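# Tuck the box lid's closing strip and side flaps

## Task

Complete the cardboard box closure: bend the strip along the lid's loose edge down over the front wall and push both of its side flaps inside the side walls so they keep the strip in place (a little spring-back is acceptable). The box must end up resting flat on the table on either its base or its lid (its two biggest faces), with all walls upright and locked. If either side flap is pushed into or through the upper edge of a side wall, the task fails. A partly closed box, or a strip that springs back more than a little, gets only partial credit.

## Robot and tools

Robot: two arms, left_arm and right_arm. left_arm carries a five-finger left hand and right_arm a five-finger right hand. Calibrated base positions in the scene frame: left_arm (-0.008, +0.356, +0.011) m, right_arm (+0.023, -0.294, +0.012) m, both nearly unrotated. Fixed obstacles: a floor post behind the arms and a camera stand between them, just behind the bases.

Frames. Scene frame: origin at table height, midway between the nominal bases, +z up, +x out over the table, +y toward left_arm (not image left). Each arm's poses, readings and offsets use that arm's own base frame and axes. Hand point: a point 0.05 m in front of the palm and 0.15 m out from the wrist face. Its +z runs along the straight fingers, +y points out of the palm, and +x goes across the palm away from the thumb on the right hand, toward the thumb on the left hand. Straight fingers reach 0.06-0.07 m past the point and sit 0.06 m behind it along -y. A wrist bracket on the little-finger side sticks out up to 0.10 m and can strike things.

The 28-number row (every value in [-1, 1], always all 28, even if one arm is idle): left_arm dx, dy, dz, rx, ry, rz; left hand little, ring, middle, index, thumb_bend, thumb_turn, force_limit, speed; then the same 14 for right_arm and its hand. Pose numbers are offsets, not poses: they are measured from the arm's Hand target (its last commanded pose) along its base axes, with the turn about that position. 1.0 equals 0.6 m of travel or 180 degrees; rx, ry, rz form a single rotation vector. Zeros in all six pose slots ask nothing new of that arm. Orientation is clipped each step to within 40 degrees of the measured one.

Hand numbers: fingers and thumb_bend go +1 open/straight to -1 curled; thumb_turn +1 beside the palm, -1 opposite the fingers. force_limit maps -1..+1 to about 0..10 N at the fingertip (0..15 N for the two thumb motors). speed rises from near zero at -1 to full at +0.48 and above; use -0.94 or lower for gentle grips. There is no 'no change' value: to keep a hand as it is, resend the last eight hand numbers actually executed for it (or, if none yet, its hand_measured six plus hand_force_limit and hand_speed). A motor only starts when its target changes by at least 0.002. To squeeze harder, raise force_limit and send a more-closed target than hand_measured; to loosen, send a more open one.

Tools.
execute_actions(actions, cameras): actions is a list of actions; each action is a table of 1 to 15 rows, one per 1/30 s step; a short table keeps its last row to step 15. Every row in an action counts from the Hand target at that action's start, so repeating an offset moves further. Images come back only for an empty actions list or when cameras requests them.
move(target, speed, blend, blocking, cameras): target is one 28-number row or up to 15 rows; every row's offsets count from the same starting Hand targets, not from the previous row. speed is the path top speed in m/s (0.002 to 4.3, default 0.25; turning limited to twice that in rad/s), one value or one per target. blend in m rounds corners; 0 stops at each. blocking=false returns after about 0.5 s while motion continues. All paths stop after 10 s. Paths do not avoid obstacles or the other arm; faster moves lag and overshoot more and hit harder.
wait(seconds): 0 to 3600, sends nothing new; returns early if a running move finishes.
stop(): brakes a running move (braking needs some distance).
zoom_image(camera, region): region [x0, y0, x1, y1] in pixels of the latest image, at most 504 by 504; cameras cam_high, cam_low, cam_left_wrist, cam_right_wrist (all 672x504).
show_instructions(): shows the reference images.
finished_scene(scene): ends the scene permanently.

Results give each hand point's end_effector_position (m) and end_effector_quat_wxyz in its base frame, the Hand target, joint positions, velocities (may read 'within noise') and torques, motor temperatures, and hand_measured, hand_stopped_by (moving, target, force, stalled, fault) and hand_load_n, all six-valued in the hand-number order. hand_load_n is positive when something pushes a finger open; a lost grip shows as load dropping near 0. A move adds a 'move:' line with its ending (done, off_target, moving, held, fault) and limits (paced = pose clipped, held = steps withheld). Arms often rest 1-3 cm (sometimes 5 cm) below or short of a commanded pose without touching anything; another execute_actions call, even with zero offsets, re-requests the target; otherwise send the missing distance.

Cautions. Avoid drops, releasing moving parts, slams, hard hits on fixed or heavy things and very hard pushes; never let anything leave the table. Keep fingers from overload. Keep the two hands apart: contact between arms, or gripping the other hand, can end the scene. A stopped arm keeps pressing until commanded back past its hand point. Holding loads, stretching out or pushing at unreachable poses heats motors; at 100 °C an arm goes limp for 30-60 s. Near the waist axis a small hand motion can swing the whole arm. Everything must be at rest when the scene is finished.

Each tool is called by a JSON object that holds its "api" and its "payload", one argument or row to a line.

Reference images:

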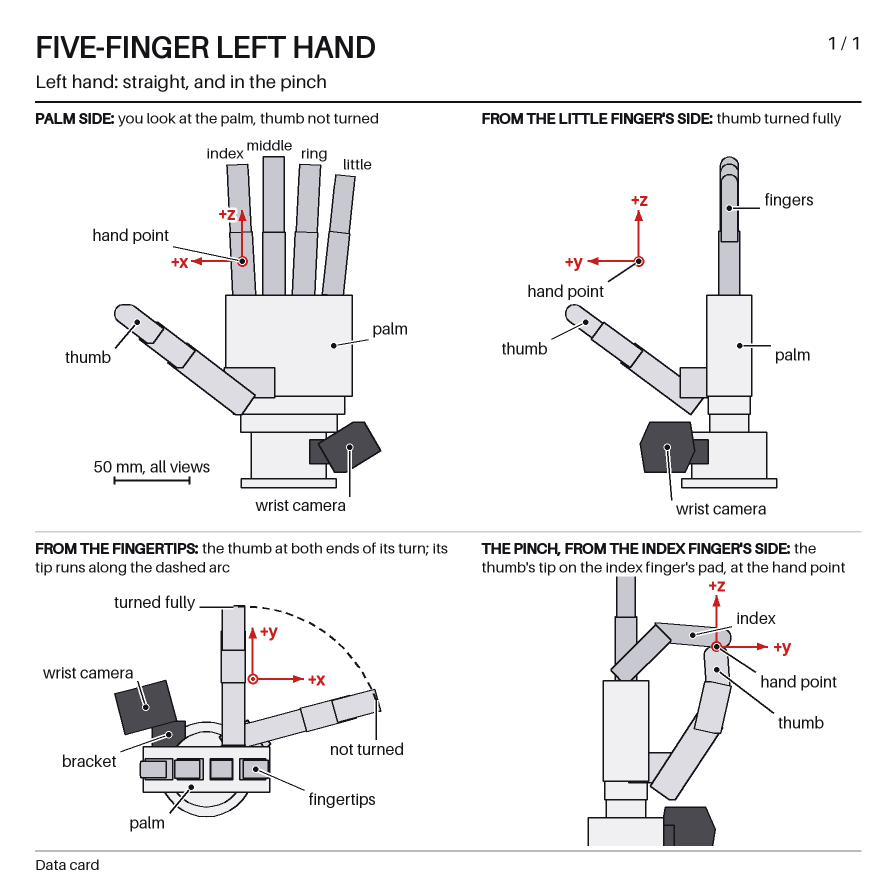

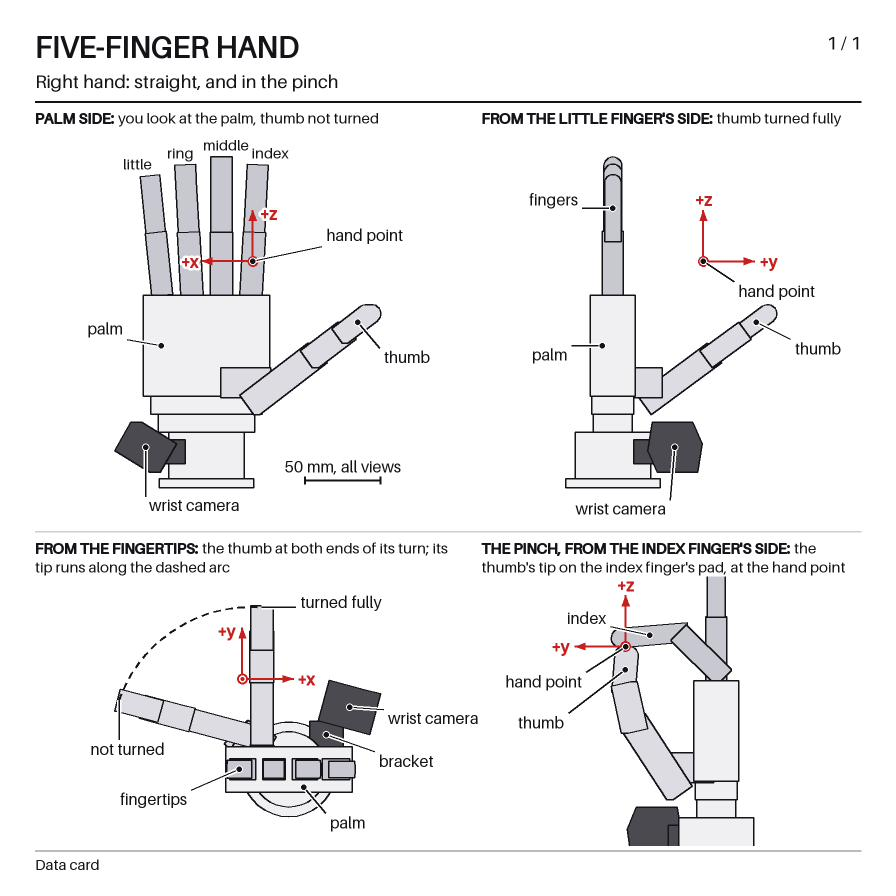

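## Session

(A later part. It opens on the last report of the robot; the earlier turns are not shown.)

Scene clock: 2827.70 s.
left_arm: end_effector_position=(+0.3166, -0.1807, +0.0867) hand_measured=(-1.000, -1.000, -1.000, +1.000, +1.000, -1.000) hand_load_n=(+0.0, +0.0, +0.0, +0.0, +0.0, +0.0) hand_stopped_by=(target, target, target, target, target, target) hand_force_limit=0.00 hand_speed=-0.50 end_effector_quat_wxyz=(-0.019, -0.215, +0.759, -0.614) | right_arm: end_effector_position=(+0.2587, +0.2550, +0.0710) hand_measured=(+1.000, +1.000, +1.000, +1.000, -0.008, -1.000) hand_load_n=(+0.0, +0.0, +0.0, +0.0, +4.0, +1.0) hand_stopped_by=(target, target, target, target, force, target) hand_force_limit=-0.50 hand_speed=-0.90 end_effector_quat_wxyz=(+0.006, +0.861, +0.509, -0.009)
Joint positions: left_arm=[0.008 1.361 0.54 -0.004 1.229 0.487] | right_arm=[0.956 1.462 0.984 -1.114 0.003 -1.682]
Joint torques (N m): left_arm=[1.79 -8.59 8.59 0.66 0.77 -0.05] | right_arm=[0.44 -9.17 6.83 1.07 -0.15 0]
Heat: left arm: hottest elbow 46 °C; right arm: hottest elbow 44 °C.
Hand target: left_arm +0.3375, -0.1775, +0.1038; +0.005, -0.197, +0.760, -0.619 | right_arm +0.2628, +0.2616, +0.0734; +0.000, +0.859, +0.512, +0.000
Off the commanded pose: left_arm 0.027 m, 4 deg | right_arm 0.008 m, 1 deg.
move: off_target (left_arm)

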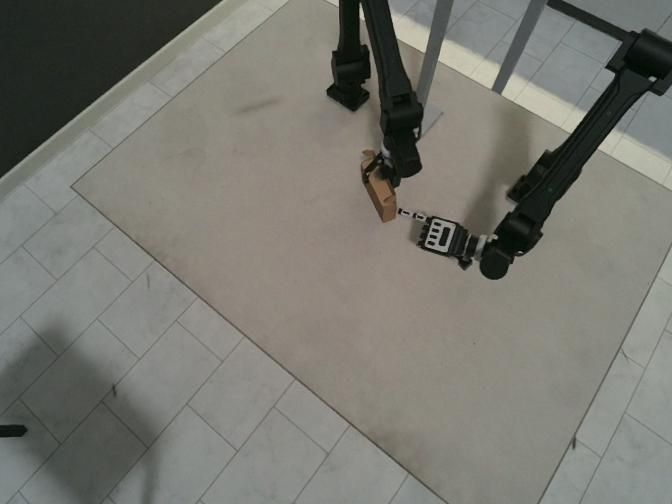

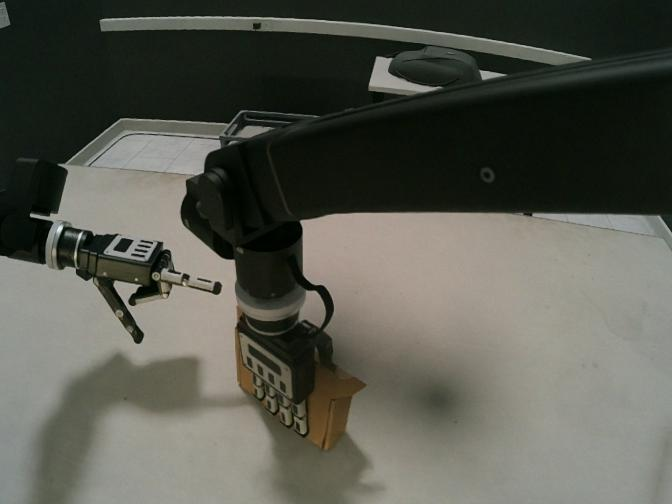

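{"api": "move", "payload": {
  "target": [
    [-0.06,0.06,0.08,0,0,0,-1,-1,-1,1,1,-1,0,-0.5,0,0,0,0,0,0,1,1,1,1,-0.3,-1,-0.5,-0.9],
    [-0.20,0.15,0.12,0,0,0,-1,-1,-1,1,1,-1,0,-0.5,0,0,0,0,0,0,1,1,1,1,-0.3,-1,-0.5,-0.9]
  ],
  "speed": 0.08,
  "blend": [0.02,0]
}}

{"api": "move", "payload": {
  "target": [0,0,0,0,0,0,-1,-1,-1,1,1,-1,0,-0.5,0.03,0.005,0.008,0,0,0.039,1,1,1,1,-0.3,-1,-0.5,-0.9],
  "speed": 0.03,
  "cameras": ["cam_high","cam_low"]
}}

{"api": "zoom_image", "payload": {
  "camera": "cam_low",
  "region": [195, 260, 375, 440]
}}

{"api": "zoom_image", "payload": {
  "camera": "cam_high",
  "region": [350, 145, 430, 225]
}}

Scene clock: 2873.30 s.
left_arm: end_effector_position=(+0.2023, -0.0960, +0.1652) hand_measured=(-1.000, -1.000, -1.000, +1.000, +1.000, -1.000) hand_load_n=(+0.0, +0.0, +0.0, +0.0, +0.0, +0.0) hand_stopped_by=(target, target, target, target, target, target) hand_force_limit=0.00 hand_speed=-0.50 end_effector_quat_wxyz=(-0.013, -0.206, +0.757, -0.620) | right_arm: end_effector_position=(+0.2587, +0.2550, +0.0710) hand_measured=(+1.000, +1.000, +1.000, +1.000, -0.008, -1.000) hand_load_n=(+0.0, +0.0, +0.0, +0.0, +3.5, +0.5) hand_stopped_by=(target, target, target, target, force, target) hand_force_limit=-0.50 hand_speed=-0.90 end_effector_quat_wxyz=(+0.006, +0.861, +0.509, -0.009)
Joint positions: left_arm=[0.407 1.153 0.646 -1.661 1.287 1.9] | right_arm=[0.956 1.462 0.984 -1.114 0.003 -1.682]
Joint torques (N m): left_arm=[1.96 -3.55 8.8 -0.96 0.75 -0.05] | right_arm=[0.38 -9.23 6.83 1.07 -0.15 0]
Motor temperatures (°C): left_arm=[30 35 49 29 33 33] | right_arm=[32 38 44 32 30 32]
Heat: left arm: hottest elbow 49 °C; right arm: hottest elbow 44 °C.
Hand target: left_arm +0.2174, -0.0875, +0.1758; +0.005, -0.197, +0.760, -0.619 | right_arm +0.2628, +0.2616, +0.0734; +0.000, +0.859, +0.512, +0.000
Off the commanded pose: left_arm 0.020 m, 2 deg | right_arm 0.008 m, 1 deg.
move: off_target (left_arm)

Scene clock: 2875.77 s.
left_arm: end_effector_position=(+0.2023, -0.0960, +0.1651) hand_measured=(-1.000, -1.000, -1.000, +1.000, +1.000, -1.000) hand_load_n=(+0.0, +0.0, +0.0, +0.0, +0.0, +0.0) hand_stopped_by=(target, target, target, target, target, target) hand_force_limit=0.00 hand_speed=-0.50 end_effector_quat_wxyz=(-0.013, -0.206, +0.757, -0.620) | right_arm: end_effector_position=(+0.2706, +0.2568, +0.0711) hand_measured=(+1.000, +1.000, +1.000, +1.000, -0.008, -1.000) hand_load_n=(+0.0, +0.0, +0.0, +0.0, +3.5, +1.0) hand_stopped_by=(target, target, target, target, force, target) hand_force_limit=-0.50 hand_speed=-0.90 end_effector_quat_wxyz=(+0.005, +0.828, +0.561, -0.010)
Joint positions: left_arm=[0.407 1.153 0.646 -1.662 1.287 1.902] | right_arm=[0.94 1.462 0.985 -1.114 0.003 -1.823]
Joint torques (N m): left_arm=[1.96 -3.49 8.8 -0.98 0.76 -0.05] | right_arm=[-0.32 -8.76 8.28 0.5 -0.14 -0.08]
Heat: left arm: hottest elbow 50 °C; right arm: hottest elbow 45 °C.
Hand target: left_arm +0.2174, -0.0875, +0.1757; +0.005, -0.197, +0.760, -0.619 | right_arm +0.2808, +0.2647, +0.0783; +0.000, +0.826, +0.563, +0.000
Off the commanded pose: left_arm 0.020 m, 2 deg | right_arm 0.015 m, 1 deg.
move: off_target (right_arm)

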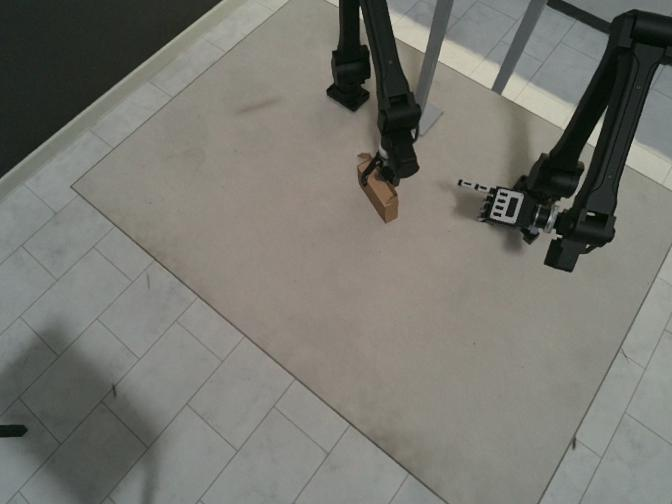

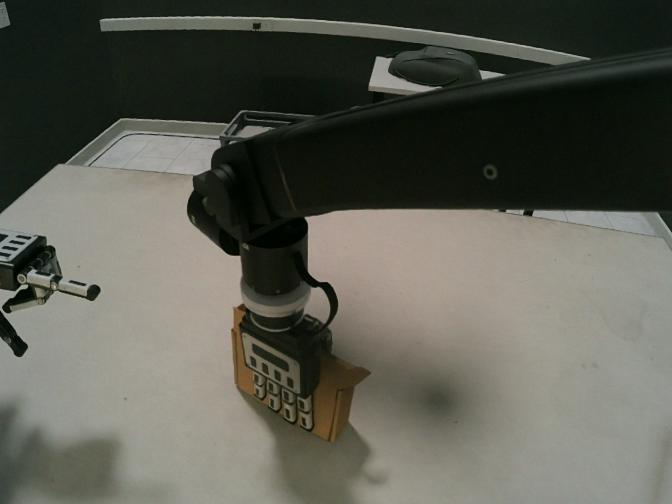

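Scaled by 2.800 from the camera's image (finer frame: 960x720).

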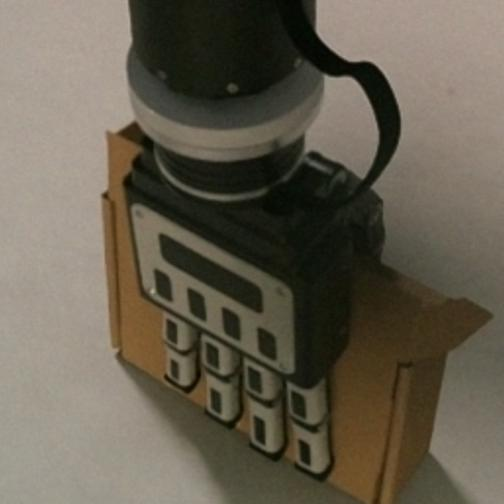

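Scaled by 6.300 from the camera's image (finer frame: 960x720).

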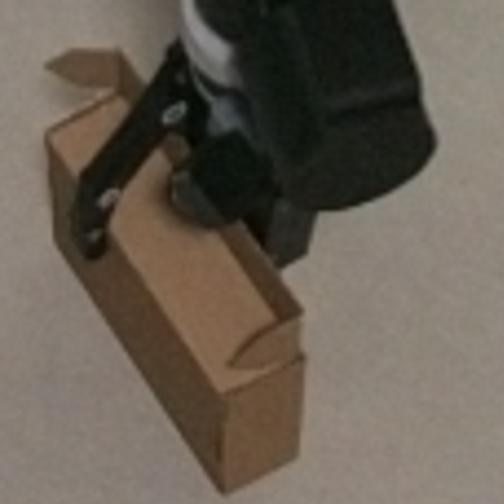

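{"api": "move", "payload": {
  "target": [
    [0,0,0,0,0,0,-1,-1,-1,1,1,-1,0,-0.5,0.05,0.005,0.004,0,0,0.039,1,1,1,1,-0.3,-1,-0.5,-0.9],
    [0,0,0,0,0,0,-1,-1,-1,1,1,-1,0,-0.5,0.10,0.012,0.006,0,0,0.078,1,1,1,1,-0.3,-1,-0.5,-0.9]
  ],
  "speed": 0.03,
  "cameras": ["cam_high","cam_low"]
}}

{"api": "zoom_image", "payload": {
  "camera": "cam_low",
  "region": [215, 230, 395, 410]
}}

{"api": "zoom_image", "payload": {
  "camera": "cam_high",
  "region": [340, 145, 420, 225]
}}

Scene clock: 2888.43 s.
left_arm: end_effector_position=(+0.2023, -0.0960, +0.1651) hand_measured=(-1.000, -1.000, -1.000, +1.000, +1.000, -1.000) hand_load_n=(+0.0, +0.0, +0.0, +0.0, +0.0, +0.0) hand_stopped_by=(target, target, target, target, target, target) hand_force_limit=0.00 hand_speed=-0.50 end_effector_quat_wxyz=(-0.013, -0.206, +0.757, -0.620) | right_arm: end_effector_position=(+0.3293, +0.2665, +0.0749) hand_measured=(+1.000, +1.000, +1.000, +1.000, -0.008, -1.000) hand_load_n=(+0.0, +0.0, +0.0, +0.0, +3.5, +0.5) hand_stopped_by=(target, target, target, target, force, target) hand_force_limit=-0.50 hand_speed=-0.90 end_effector_quat_wxyz=(+0.016, +0.774, +0.633, -0.002)
Joint positions: left_arm=[0.407 1.153 0.646 -1.662 1.287 1.902] | right_arm=[0.856 1.533 1.07 -1.117 0.03 -2.085]
Joint torques (N m): left_arm=[1.9 -3.49 8.8 -0.96 0.76 -0.05] | right_arm=[-0.15 -9.35 8.75 0.13 0.09 -0.06]
Heat: left arm: hottest elbow 51 °C; right arm: hottest elbow 45 °C.
Hand target: left_arm +0.2174, -0.0875, +0.1757; +0.005, -0.197, +0.760, -0.619 | right_arm +0.3407, +0.2719, +0.0819; +0.000, +0.751, +0.660, +0.000
Off the commanded pose: left_arm 0.020 m, 2 deg | right_arm 0.015 m, 4 deg.
joint sent to its limit (right arm) — joint 6 (wrist roll), lower limit. The joint targets are off in orientation, not in position.
move: off_target (right_arm)

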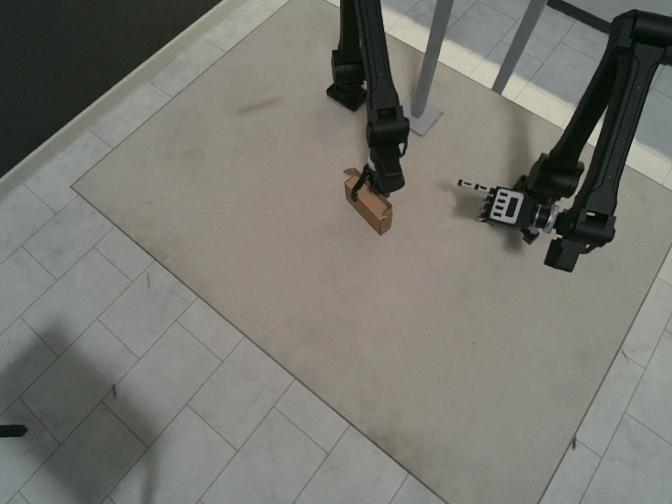

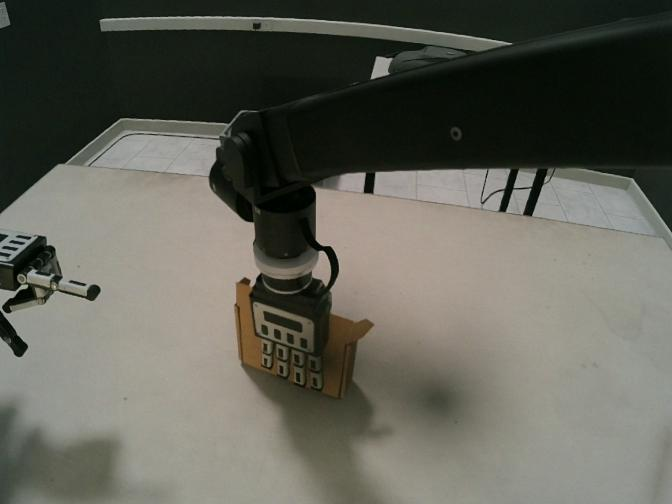

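Scaled by 2.800 from the camera's image (finer frame: 960x720).

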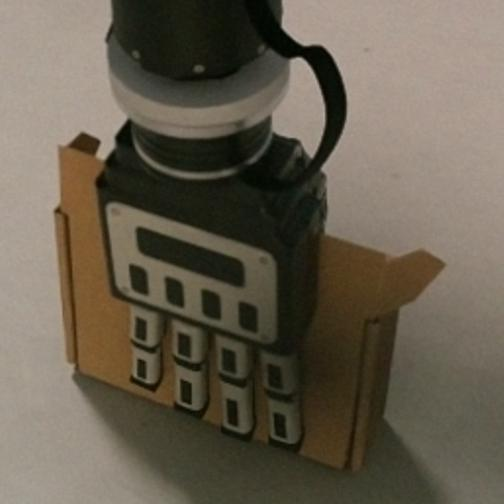

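Scaled by 6.300 from the camera's image (finer frame: 960x720).

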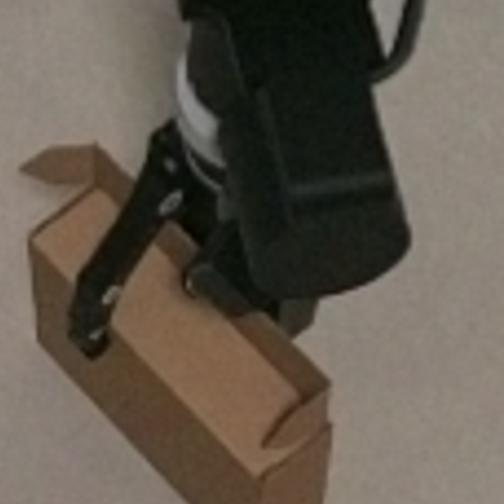

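{"api": "move", "payload": {
  "target": [
    [0,0,0,0,0,0,-1,-1,-1,1,1,-1,0,-0.5,0.07,0.005,0.004,0,0,-0.02,1,1,1,1,-0.3,-1,-0.5,-0.9]
  ],
  "speed": 0.03,
  "cameras": ["cam_high","cam_low"]
}}

{"api": "zoom_image", "payload": {
  "camera": "cam_low",
  "region": [215, 210, 395, 390]
}}

{"api": "zoom_image", "payload": {
  "camera": "cam_high",
  "region": [330, 155, 410, 235]
}}

Scene clock: 2902.60 s.
left_arm: end_effector_position=(+0.2023, -0.0960, +0.1651) hand_measured=(-1.000, -1.000, -1.000, +1.000, +1.000, -1.000) hand_load_n=(+0.0, +0.0, +0.0, +0.0, +0.0, +0.0) hand_stopped_by=(target, target, target, target, target, target) hand_force_limit=0.00 hand_speed=-0.50 end_effector_quat_wxyz=(-0.013, -0.206, +0.757, -0.620) | right_arm: end_effector_position=(+0.3721, +0.2698, +0.0781) hand_measured=(+1.000, +1.000, +1.000, +1.000, -0.008, -1.000) hand_load_n=(+0.0, +0.0, +0.0, +0.0, +3.5, +0.5) hand_stopped_by=(target, target, target, target, force, target) hand_force_limit=-0.50 hand_speed=-0.90 end_effector_quat_wxyz=(+0.016, +0.795, +0.606, -0.002)
Joint positions: left_arm=[0.407 1.153 0.646 -1.662 1.287 1.902] | right_arm=[0.789 1.616 1.179 -1.142 0.03 -2.085]
Joint torques (N m): left_arm=[1.96 -3.49 8.8 -0.96 0.76 -0.05] | right_arm=[-0.15 -10.64 8.81 0.14 0.01 -0.06]
Heat: left arm: hottest elbow 51 °C; right arm: hottest elbow 45 °C.
Hand target: left_arm +0.2174, -0.0875, +0.1757; +0.005, -0.197, +0.760, -0.619 | right_arm +0.3828, +0.2749, +0.0844; +0.000, +0.772, +0.636, +0.000
Off the commanded pose: left_arm 0.020 m, 2 deg | right_arm 0.013 m, 5 deg.
joint sent to its limit (right arm) — joint 6 (wrist roll), lower limit. The joint targets are off in orientation, not in position.
move: off_target (right_arm)

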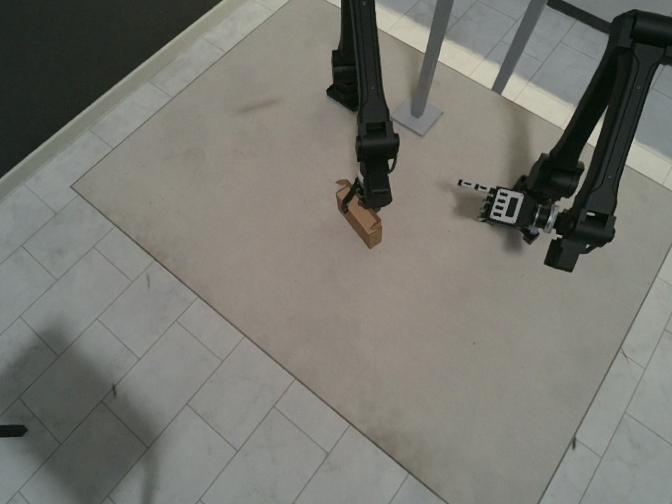

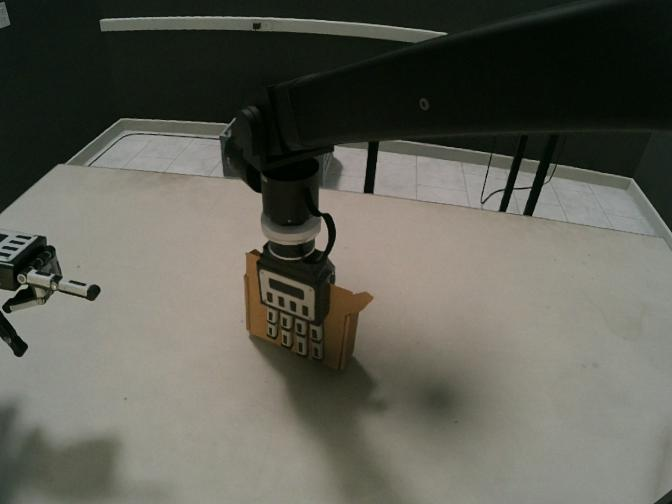

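Scaled by 2.800 from the camera's image (finer frame: 960x720).

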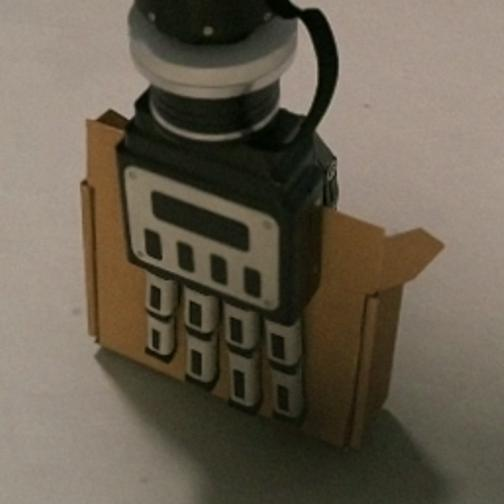

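Scaled by 6.300 from the camera's image (finer frame: 960x720).

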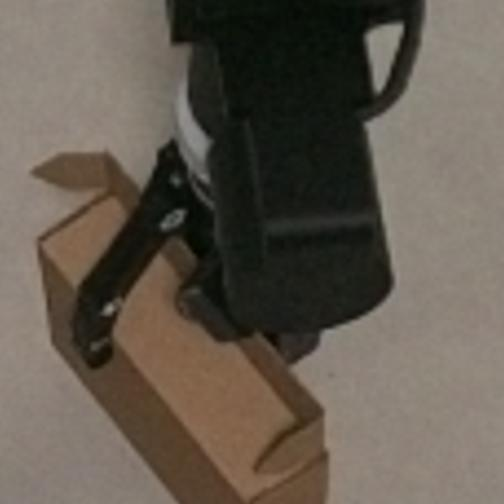

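{"api": "move", "payload": {
  "target": [
    [0,0,0,0,0,0,-1,-1,-1,1,1,-1,0,-0.5,0,0,0,0,0,0,1,1,1,1,0.7,-1,-0.5,-0.6]
  ],
  "speed": 0.05,
  "cameras": ["cam_high","cam_low"]
}}

{"api": "zoom_image", "payload": {
  "camera": "cam_low",
  "region": [215, 210, 395, 390]
}}

{"api": "zoom_image", "payload": {
  "camera": "cam_high",
  "region": [330, 155, 410, 235]
}}

Scene clock: 2918.80 s.
left_arm: end_effector_position=(+0.2023, -0.0960, +0.1651) hand_measured=(-1.000, -1.000, -1.000, +1.000, +1.000, -1.000) hand_load_n=(+0.0, +0.0, +0.0, +0.0, +0.0, +0.0) hand_stopped_by=(target, target, target, target, target, target) hand_force_limit=0.00 hand_speed=-0.50 end_effector_quat_wxyz=(-0.013, -0.206, +0.757, -0.620) | right_arm: end_effector_position=(+0.3721, +0.2698, +0.0781) hand_measured=(+1.000, +1.000, +1.000, +1.000, +0.700, -1.000) hand_load_n=(+0.0, +0.0, +0.0, +0.0, -0.5, +0.0) hand_stopped_by=(target, target, target, target, target, target) hand_force_limit=-0.50 hand_speed=-0.60 end_effector_quat_wxyz=(+0.016, +0.795, +0.606, -0.002)
Joint positions: left_arm=[0.407 1.153 0.646 -1.662 1.287 1.902] | right_arm=[0.789 1.616 1.179 -1.142 0.03 -2.085]
Joint torques (N m): left_arm=[1.96 -3.49 8.8 -0.96 0.76 -0.05] | right_arm=[-0.15 -10.7 8.83 0.12 0.01 -0.06]
Heat: left arm: hottest elbow 52 °C; right arm: hottest elbow 47 °C.
Hand target: left_arm +0.2174, -0.0875, +0.1757; +0.005, -0.197, +0.760, -0.619 | right_arm +0.3829, +0.2749, +0.0844; +0.000, +0.772, +0.636, +0.000
Off the commanded pose: left_arm 0.020 m, 2 deg | right_arm 0.013 m, 5 deg.
joint sent to its limit (right arm) — joint 6 (wrist roll), lower limit. The joint targets are off in orientation, not in position.
move: done

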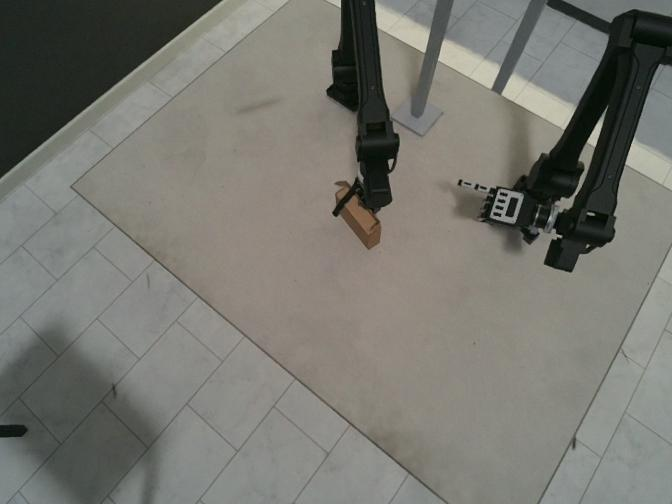

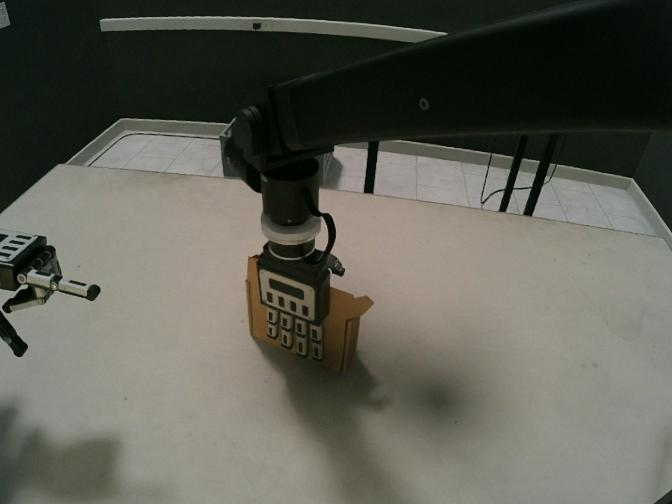

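Scaled by 2.800 from the camera's image (finer frame: 960x720).

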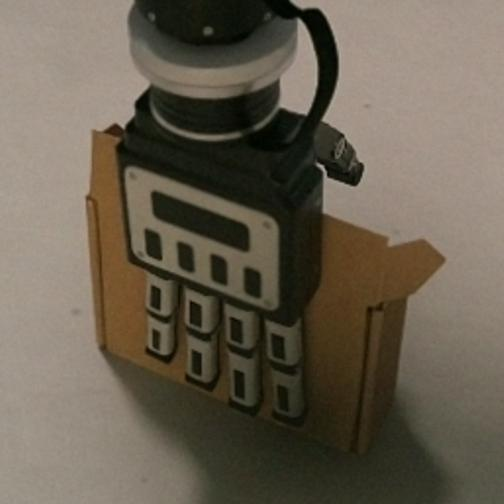

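Scaled by 6.300 from the camera's image (finer frame: 960x720).

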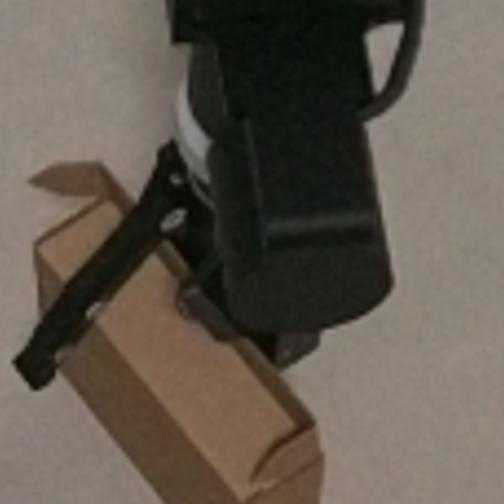

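{"api": "move", "payload": {
  "target": [
    [0,0,0,0,0,0,-1,-1,-1,1,1,-1,0,-0.5,-0.013,0.003,0.0,0,0,0,1,1,1,1,0.7,-1,-0.5,-0.6],
    [0,0,0,0,0,0,-1,-1,-1,1,1,-1,0,-0.5,-0.015,0.003,0.25,0,0,0,1,1,1,1,0.7,-1,-0.5,-0.6]
  ],
  "speed": [0.03,0.06],
  "cameras": ["cam_high","cam_low"]
}}

{"api": "zoom_image", "payload": {
  "camera": "cam_low",
  "region": [215, 210, 395, 390]
}}

{"api": "zoom_image", "payload": {
  "camera": "cam_high",
  "region": [330, 155, 410, 235]
}}

Scene clock: 2960.47 s.
left_arm: end_effector_position=(+0.2023, -0.0960, +0.1651) hand_measured=(-1.000, -1.000, -1.000, +1.000, +1.000, -1.000) hand_load_n=(+0.0, +0.0, +0.0, -0.5, +0.0, +0.0) hand_stopped_by=(target, target, target, target, target, target) hand_force_limit=0.00 hand_speed=-0.50 end_effector_quat_wxyz=(-0.013, -0.206, +0.757, -0.620) | right_arm: end_effector_position=(+0.3708, +0.2688, +0.2191) hand_measured=(+1.000, +1.000, +1.000, +1.000, +0.700, -1.000) hand_load_n=(+0.0, +0.0, +0.0, +0.0, +0.0, +0.0) hand_stopped_by=(target, target, target, target, target, target) hand_force_limit=-0.50 hand_speed=-0.60 end_effector_quat_wxyz=(+0.016, +0.795, +0.606, -0.012)
Joint positions: left_arm=[0.407 1.153 0.646 -1.662 1.287 1.902] | right_arm=[0.789 1.533 1.464 -1.529 0.029 -2.085]
Joint torques (N m): left_arm=[1.96 -3.49 8.79 -0.96 0.76 -0.05] | right_arm=[0.97 -11.75 9.46 0.1 -0.16 -0.06]
Heat: left arm: hottest elbow 52 °C; right arm: hottest elbow 48 °C.
Hand target: left_arm +0.2174, -0.0875, +0.1757; +0.005, -0.197, +0.760, -0.619 | right_arm +0.3738, +0.2767, +0.2344; +0.000, +0.772, +0.636, +0.000
Off the commanded pose: left_arm 0.020 m, 2 deg | right_arm 0.017 m, 5 deg.
joint sent to its limit (right arm) — joint 6 (wrist roll), lower limit. The joint targets are off in orientation, not in position.
move: off_target (right_arm)

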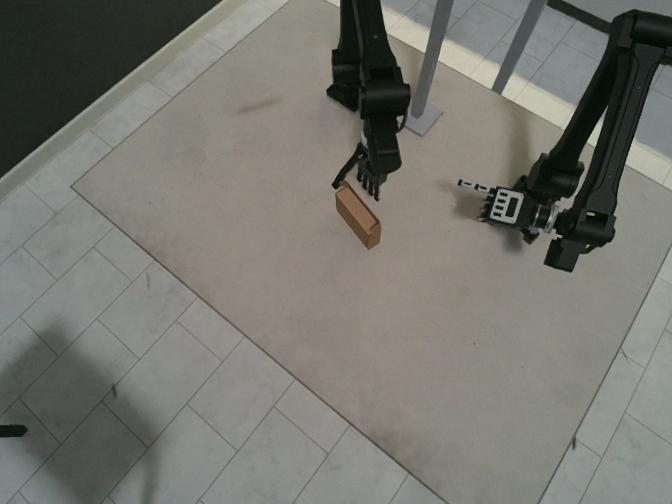

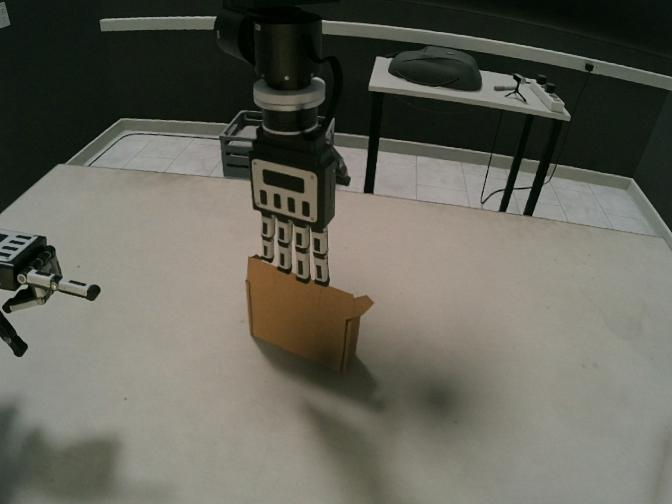

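Scaled by 2.800 from the camera's image (finer frame: 960x720).

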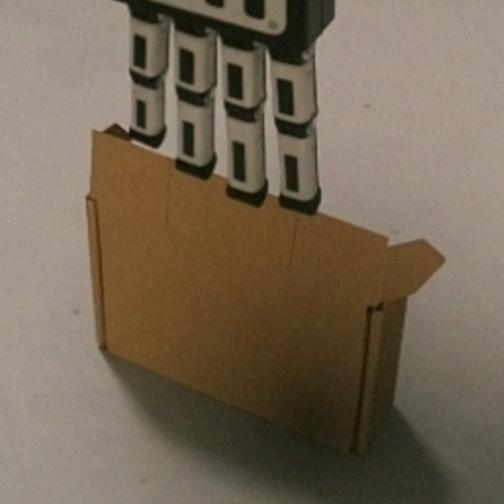

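Scaled by 6.300 from the camera's image (finer frame: 960x720).

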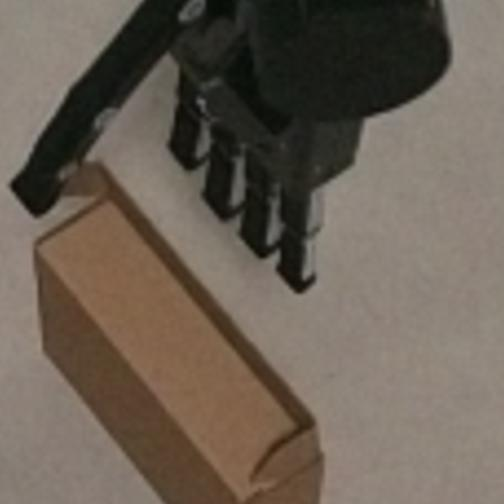

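{"api": "move", "payload": {
  "target": [
    [0,0,0,0,0,0,-1,-1,-1,1,1,-1,0,-0.5,0,0,0.06,0,0,0,1,1,1,1,0.7,-1,-0.5,-0.6],
    [0,0,0,0,0,0,-1,-1,-1,1,1,-1,0,-0.5,-0.20,-0.22,0.08,0,0,-0.1,1,1,1,1,0.7,-1,-0.5,-0.6]
  ],
  "speed": 0.1,
  "blend": [0.02,0],
  "cameras": ["cam_high","cam_low"]
}}

Scene clock: 2968.63 s.
left_arm: end_effector_position=(+0.2023, -0.0960, +0.1651) hand_measured=(-1.000, -1.000, -1.000, +1.000, +1.000, -1.000) hand_load_n=(+0.0, +0.0, +0.0, +0.0, +0.0, +0.0) hand_stopped_by=(target, target, target, target, target, target) hand_force_limit=0.00 hand_speed=-0.50 end_effector_quat_wxyz=(-0.013, -0.206, +0.757, -0.620) | right_arm: end_effector_position=(+0.2560, +0.1491, +0.2829) hand_measured=(+1.000, +1.000, +1.000, +1.000, +0.700, -1.000) hand_load_n=(+0.0, +0.0, +0.0, +0.0, +0.0, +0.0) hand_stopped_by=(target, target, target, target, target, target) hand_force_limit=-0.50 hand_speed=-0.60 end_effector_quat_wxyz=(+0.001, +0.856, +0.517, +0.006)
Joint positions: left_arm=[0.407 1.153 0.646 -1.662 1.287 1.902] | right_arm=[0.759 1.116 1.248 -1.691 0.004 -1.897]
Joint torques (N m): left_arm=[1.96 -3.49 8.79 -0.96 0.76 -0.05] | right_arm=[-0.32 -5.3 6.93 0.2 -0.17 0.17]
Heat: left arm: hottest elbow 52 °C; right arm: hottest elbow 48 °C.
Hand target: left_arm +0.2174, -0.0875, +0.1757; +0.005, -0.197, +0.760, -0.619 | right_arm +0.2539, +0.1447, +0.2824; +0.000, +0.862, +0.508, +0.000
Off the commanded pose: left_arm 0.020 m, 2 deg | right_arm 0.005 m, 1 deg.
move: done; blend cut to 0.018 m at target 1

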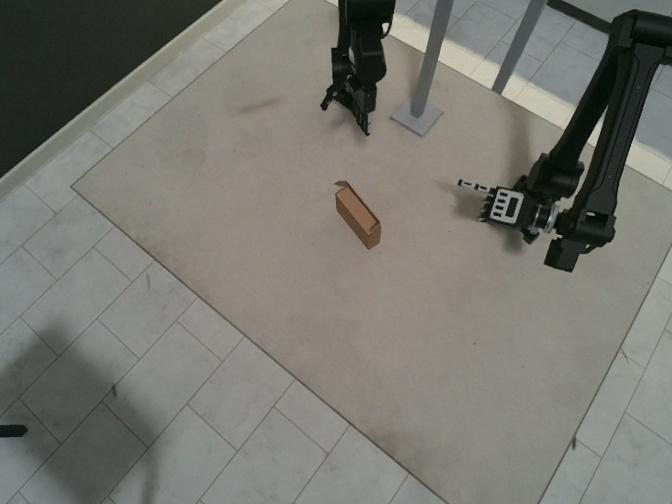

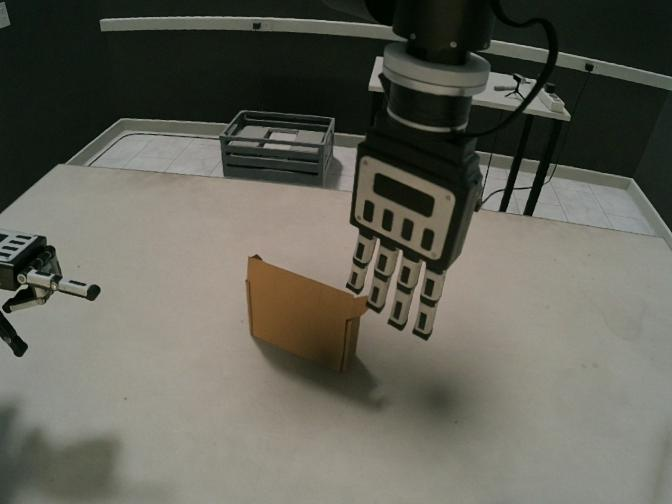

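{"api": "move", "payload": {
  "target": [
    [0,0,0,0,0,0,-1,-1,-1,1,1,-1,0,-0.5,-0.03,-0.03,0.06,0.268,-0.042,-0.32,-1,-1,-1,1,1,-1,0,-0.5]
  ],
  "speed": 0.2,
  "cameras": ["cam_high","cam_low"]
}}

Scene clock: 2980.13 s.
left_arm: end_effector_position=(+0.2023, -0.0960, +0.1651) hand_measured=(-1.000, -1.000, -1.000, +1.000, +1.000, -1.000) hand_load_n=(+0.0, +0.0, +0.0, +0.0, +0.0, +0.0) hand_stopped_by=(target, target, target, target, target, target) hand_force_limit=0.00 hand_speed=-0.50 end_effector_quat_wxyz=(-0.013, -0.206, +0.757, -0.620) | right_arm: end_effector_position=(+0.2320, +0.1263, +0.3164) hand_measured=(-1.000, -1.000, -1.000, +1.000, +1.000, -1.000) hand_load_n=(+0.0, +0.0, +0.0, +0.0, +0.0, +0.5) hand_stopped_by=(target, target, target, target, target, target) hand_force_limit=0.00 hand_speed=-0.50 end_effector_quat_wxyz=(-0.302, +0.922, +0.006, +0.244)
Joint positions: left_arm=[0.407 1.153 0.646 -1.662 1.287 1.902] | right_arm=[0.37 0.675 1.036 -1.209 -0.368 -1.073]
Joint torques (N m): left_arm=[1.9 -3.49 8.8 -0.96 0.76 -0.05] | right_arm=[-0.21 -0.73 7.36 2.59 -0.28 0.15]
Heat: left arm: hottest elbow 52 °C; right arm: hottest elbow 47 °C.
Hand target: left_arm +0.2174, -0.0875, +0.1757; +0.005, -0.197, +0.760, -0.619 | right_arm +0.2358, +0.1267, +0.3184; -0.306, +0.918, -0.001, +0.251
Off the commanded pose: left_arm 0.020 m, 2 deg | right_arm 0.004 m, 1 deg.
move: done

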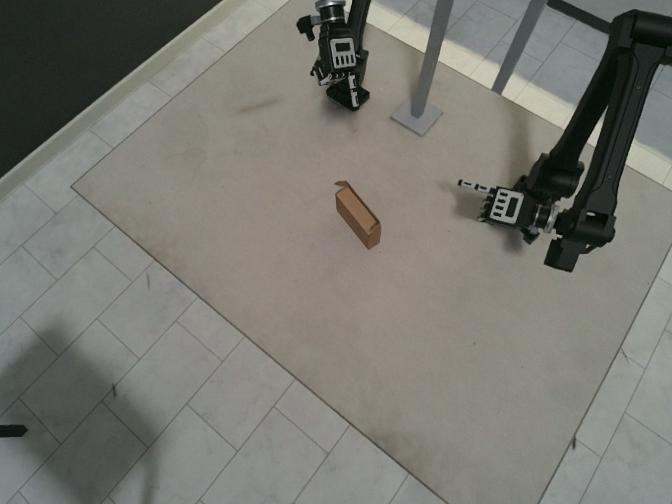

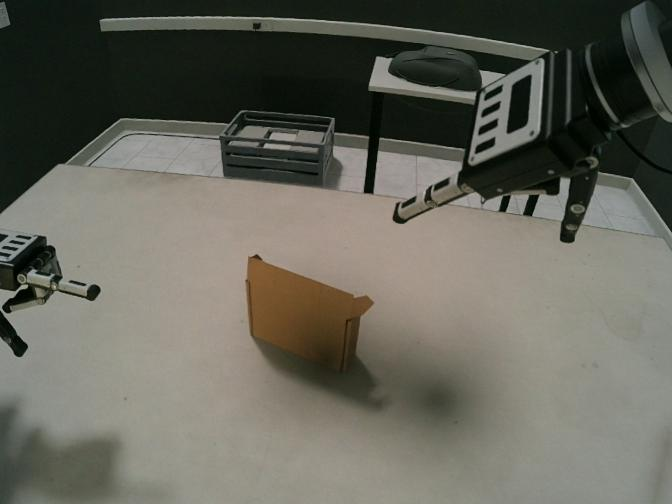

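{"api": "move", "payload": {
  "target": [
    [0,0,0,0,0,0,-1,-1,-1,1,1,-1,0,-0.5,0.0,-0.06,-0.10,0.268,-0.042,-0.32,-1,-1,-1,1,1,-1,0,-0.5]
  ],
  "speed": 0.2,
  "cameras": ["cam_high","cam_low"]
}}

Scene clock: 2988.73 s.
left_arm: end_effector_position=(+0.2023, -0.0960, +0.1651) hand_measured=(-1.000, -1.000, -1.000, +1.000, +1.000, -1.000) hand_load_n=(+0.0, +0.0, +0.0, +0.0, +0.0, +0.0) hand_stopped_by=(target, target, target, target, target, target) hand_force_limit=0.00 hand_speed=-0.50 end_effector_quat_wxyz=(-0.013, -0.206, +0.757, -0.620) | right_arm: end_effector_position=(+0.2343, +0.0876, +0.2507) hand_measured=(-1.000, -1.000, -1.000, +1.000, +1.000, -1.000) hand_load_n=(+0.0, +0.0, +0.0, +0.0, +0.0, +0.0) hand_stopped_by=(target, target, target, target, target, target) hand_force_limit=0.00 hand_speed=-0.50 end_effector_quat_wxyz=(-0.470, +0.601, -0.512, +0.396)
Joint positions: left_arm=[0.407 1.153 0.646 -1.662 1.287 1.902] | right_arm=[0.399 0.079 0.474 -0.65 0.226 0.064]
Joint torques (N m): left_arm=[1.96 -3.49 8.8 -0.96 0.76 -0.05] | right_arm=[0.85 2.84 7.79 3.23 0.1 0.16]
Heat: left arm: hottest elbow 52 °C; right arm: hottest elbow 47 °C.
Hand target: left_arm +0.2174, -0.0875, +0.1757; +0.005, -0.197, +0.760, -0.619 | right_arm +0.2359, +0.0906, +0.2584; -0.484, +0.591, -0.509, +0.397
Off the commanded pose: left_arm 0.020 m, 2 deg | right_arm 0.008 m, 2 deg.
move: done

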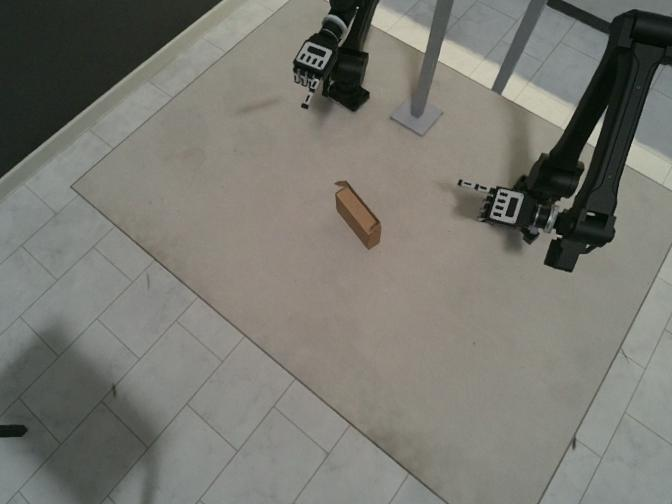

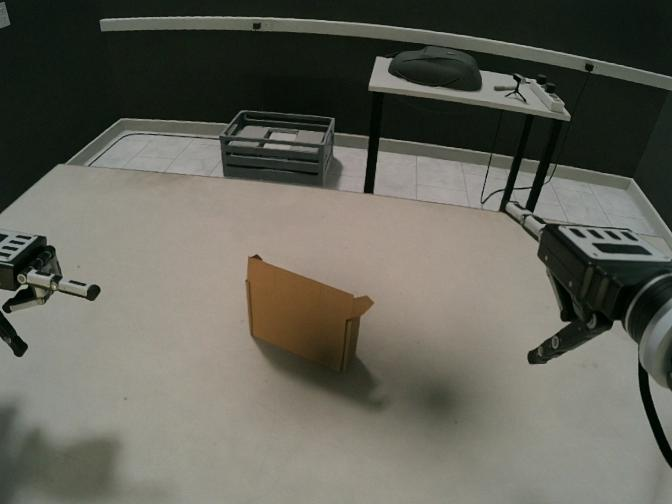

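{"api": "zoom_image", "payload": {
  "camera": "cam_low",
  "region": [235, 245, 385, 395]
}}

{"api": "zoom_image", "payload": {
  "camera": "cam_high",
  "region": [325, 170, 395, 255]
}}

Scaled by 3.360 from the camera's image (finer frame: 960x720).

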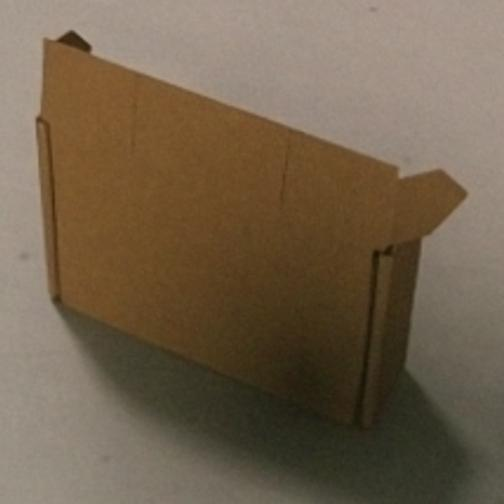

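Scaled by 5.929 from the camera's image (finer frame: 960x720).

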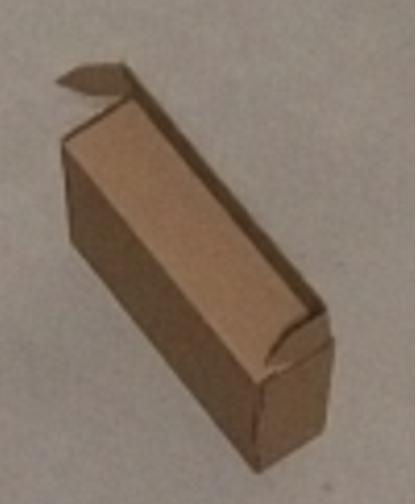

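{"api": "move", "payload": {
  "target": [
    [0.24,-0.02,0.03,0.145,-0.038,-0.103,1,1,1,1,1,-1,0,-0.5,0,0,0,0,0,0,-1,-1,-1,1,1,-1,0,-0.5],
    [0.38,-0.055,-0.03,0.2897,-0.0756,-0.2065,1,1,1,1,1,-1,0,-0.5,0,0,0,0,0,0,-1,-1,-1,1,1,-1,0,-0.5]
  ],
  "speed": 0.12,
  "cameras": ["cam_high","cam_low"]
}}

Scene clock: 3031.47 s.
left_arm: end_effector_position=(+0.4276, -0.1136, +0.1419) hand_measured=(+1.000, +1.000, +1.000, +1.000, +1.000, -1.000) hand_load_n=(+0.0, +0.0, +0.0, +0.0, +0.0, +0.0) hand_stopped_by=(target, target, target, target, target, target) hand_force_limit=0.00 hand_speed=-0.50 end_effector_quat_wxyz=(-0.036, +0.123, +0.968, -0.217) | right_arm: end_effector_position=(+0.2343, +0.0877, +0.2507) hand_measured=(-1.000, -1.000, -1.000, +1.000, +1.000, -1.000) hand_load_n=(+0.0, +0.0, +0.0, +0.0, +0.0, +0.0) hand_stopped_by=(target, target, target, target, target, target) hand_force_limit=0.00 hand_speed=-0.50 end_effector_quat_wxyz=(-0.470, +0.601, -0.512, +0.395)
Joint positions: left_arm=[-0.197 1.622 1.387 -1.38 0.442 1.636] | right_arm=[0.399 0.079 0.474 -0.65 0.226 0.065]
Joint torques (N m): left_arm=[0.15 -13.68 10.71 -0.17 0.18 -0.04] | right_arm=[0.91 2.84 7.79 3.23 0.1 0.16]
Heat: left arm: hottest elbow 52 °C; right arm: hottest elbow 46 °C.
Hand target: left_arm +0.4455, -0.1205, +0.1578; -0.015, +0.139, +0.966, -0.217 | right_arm +0.2359, +0.0907, +0.2584; -0.484, +0.591, -0.509, +0.397
Off the commanded pose: left_arm 0.025 m, 3 deg | right_arm 0.008 m, 2 deg.
move: off_target (left_arm)

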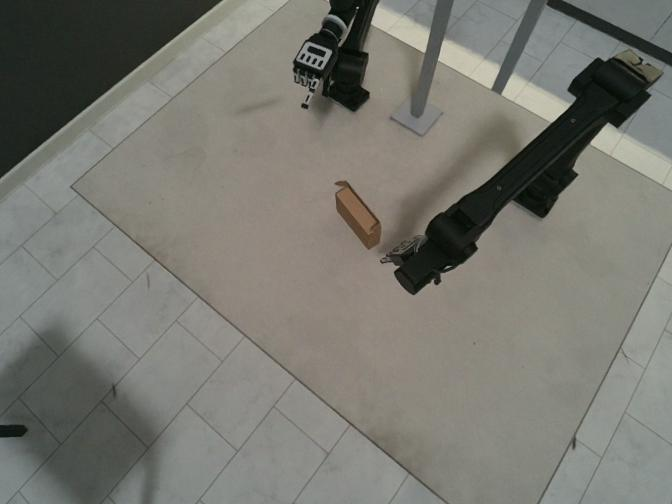

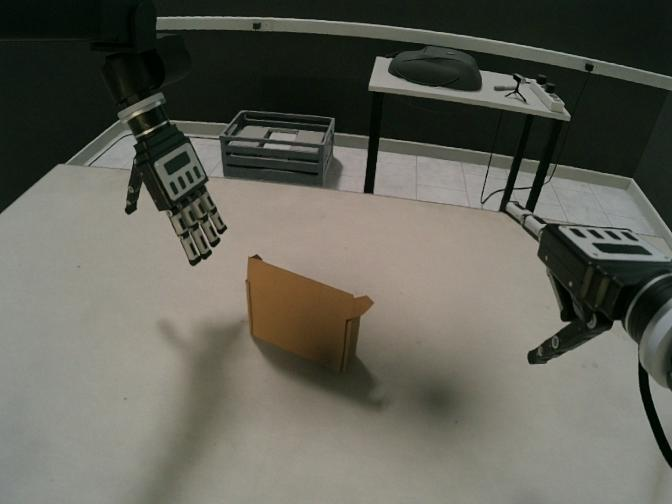

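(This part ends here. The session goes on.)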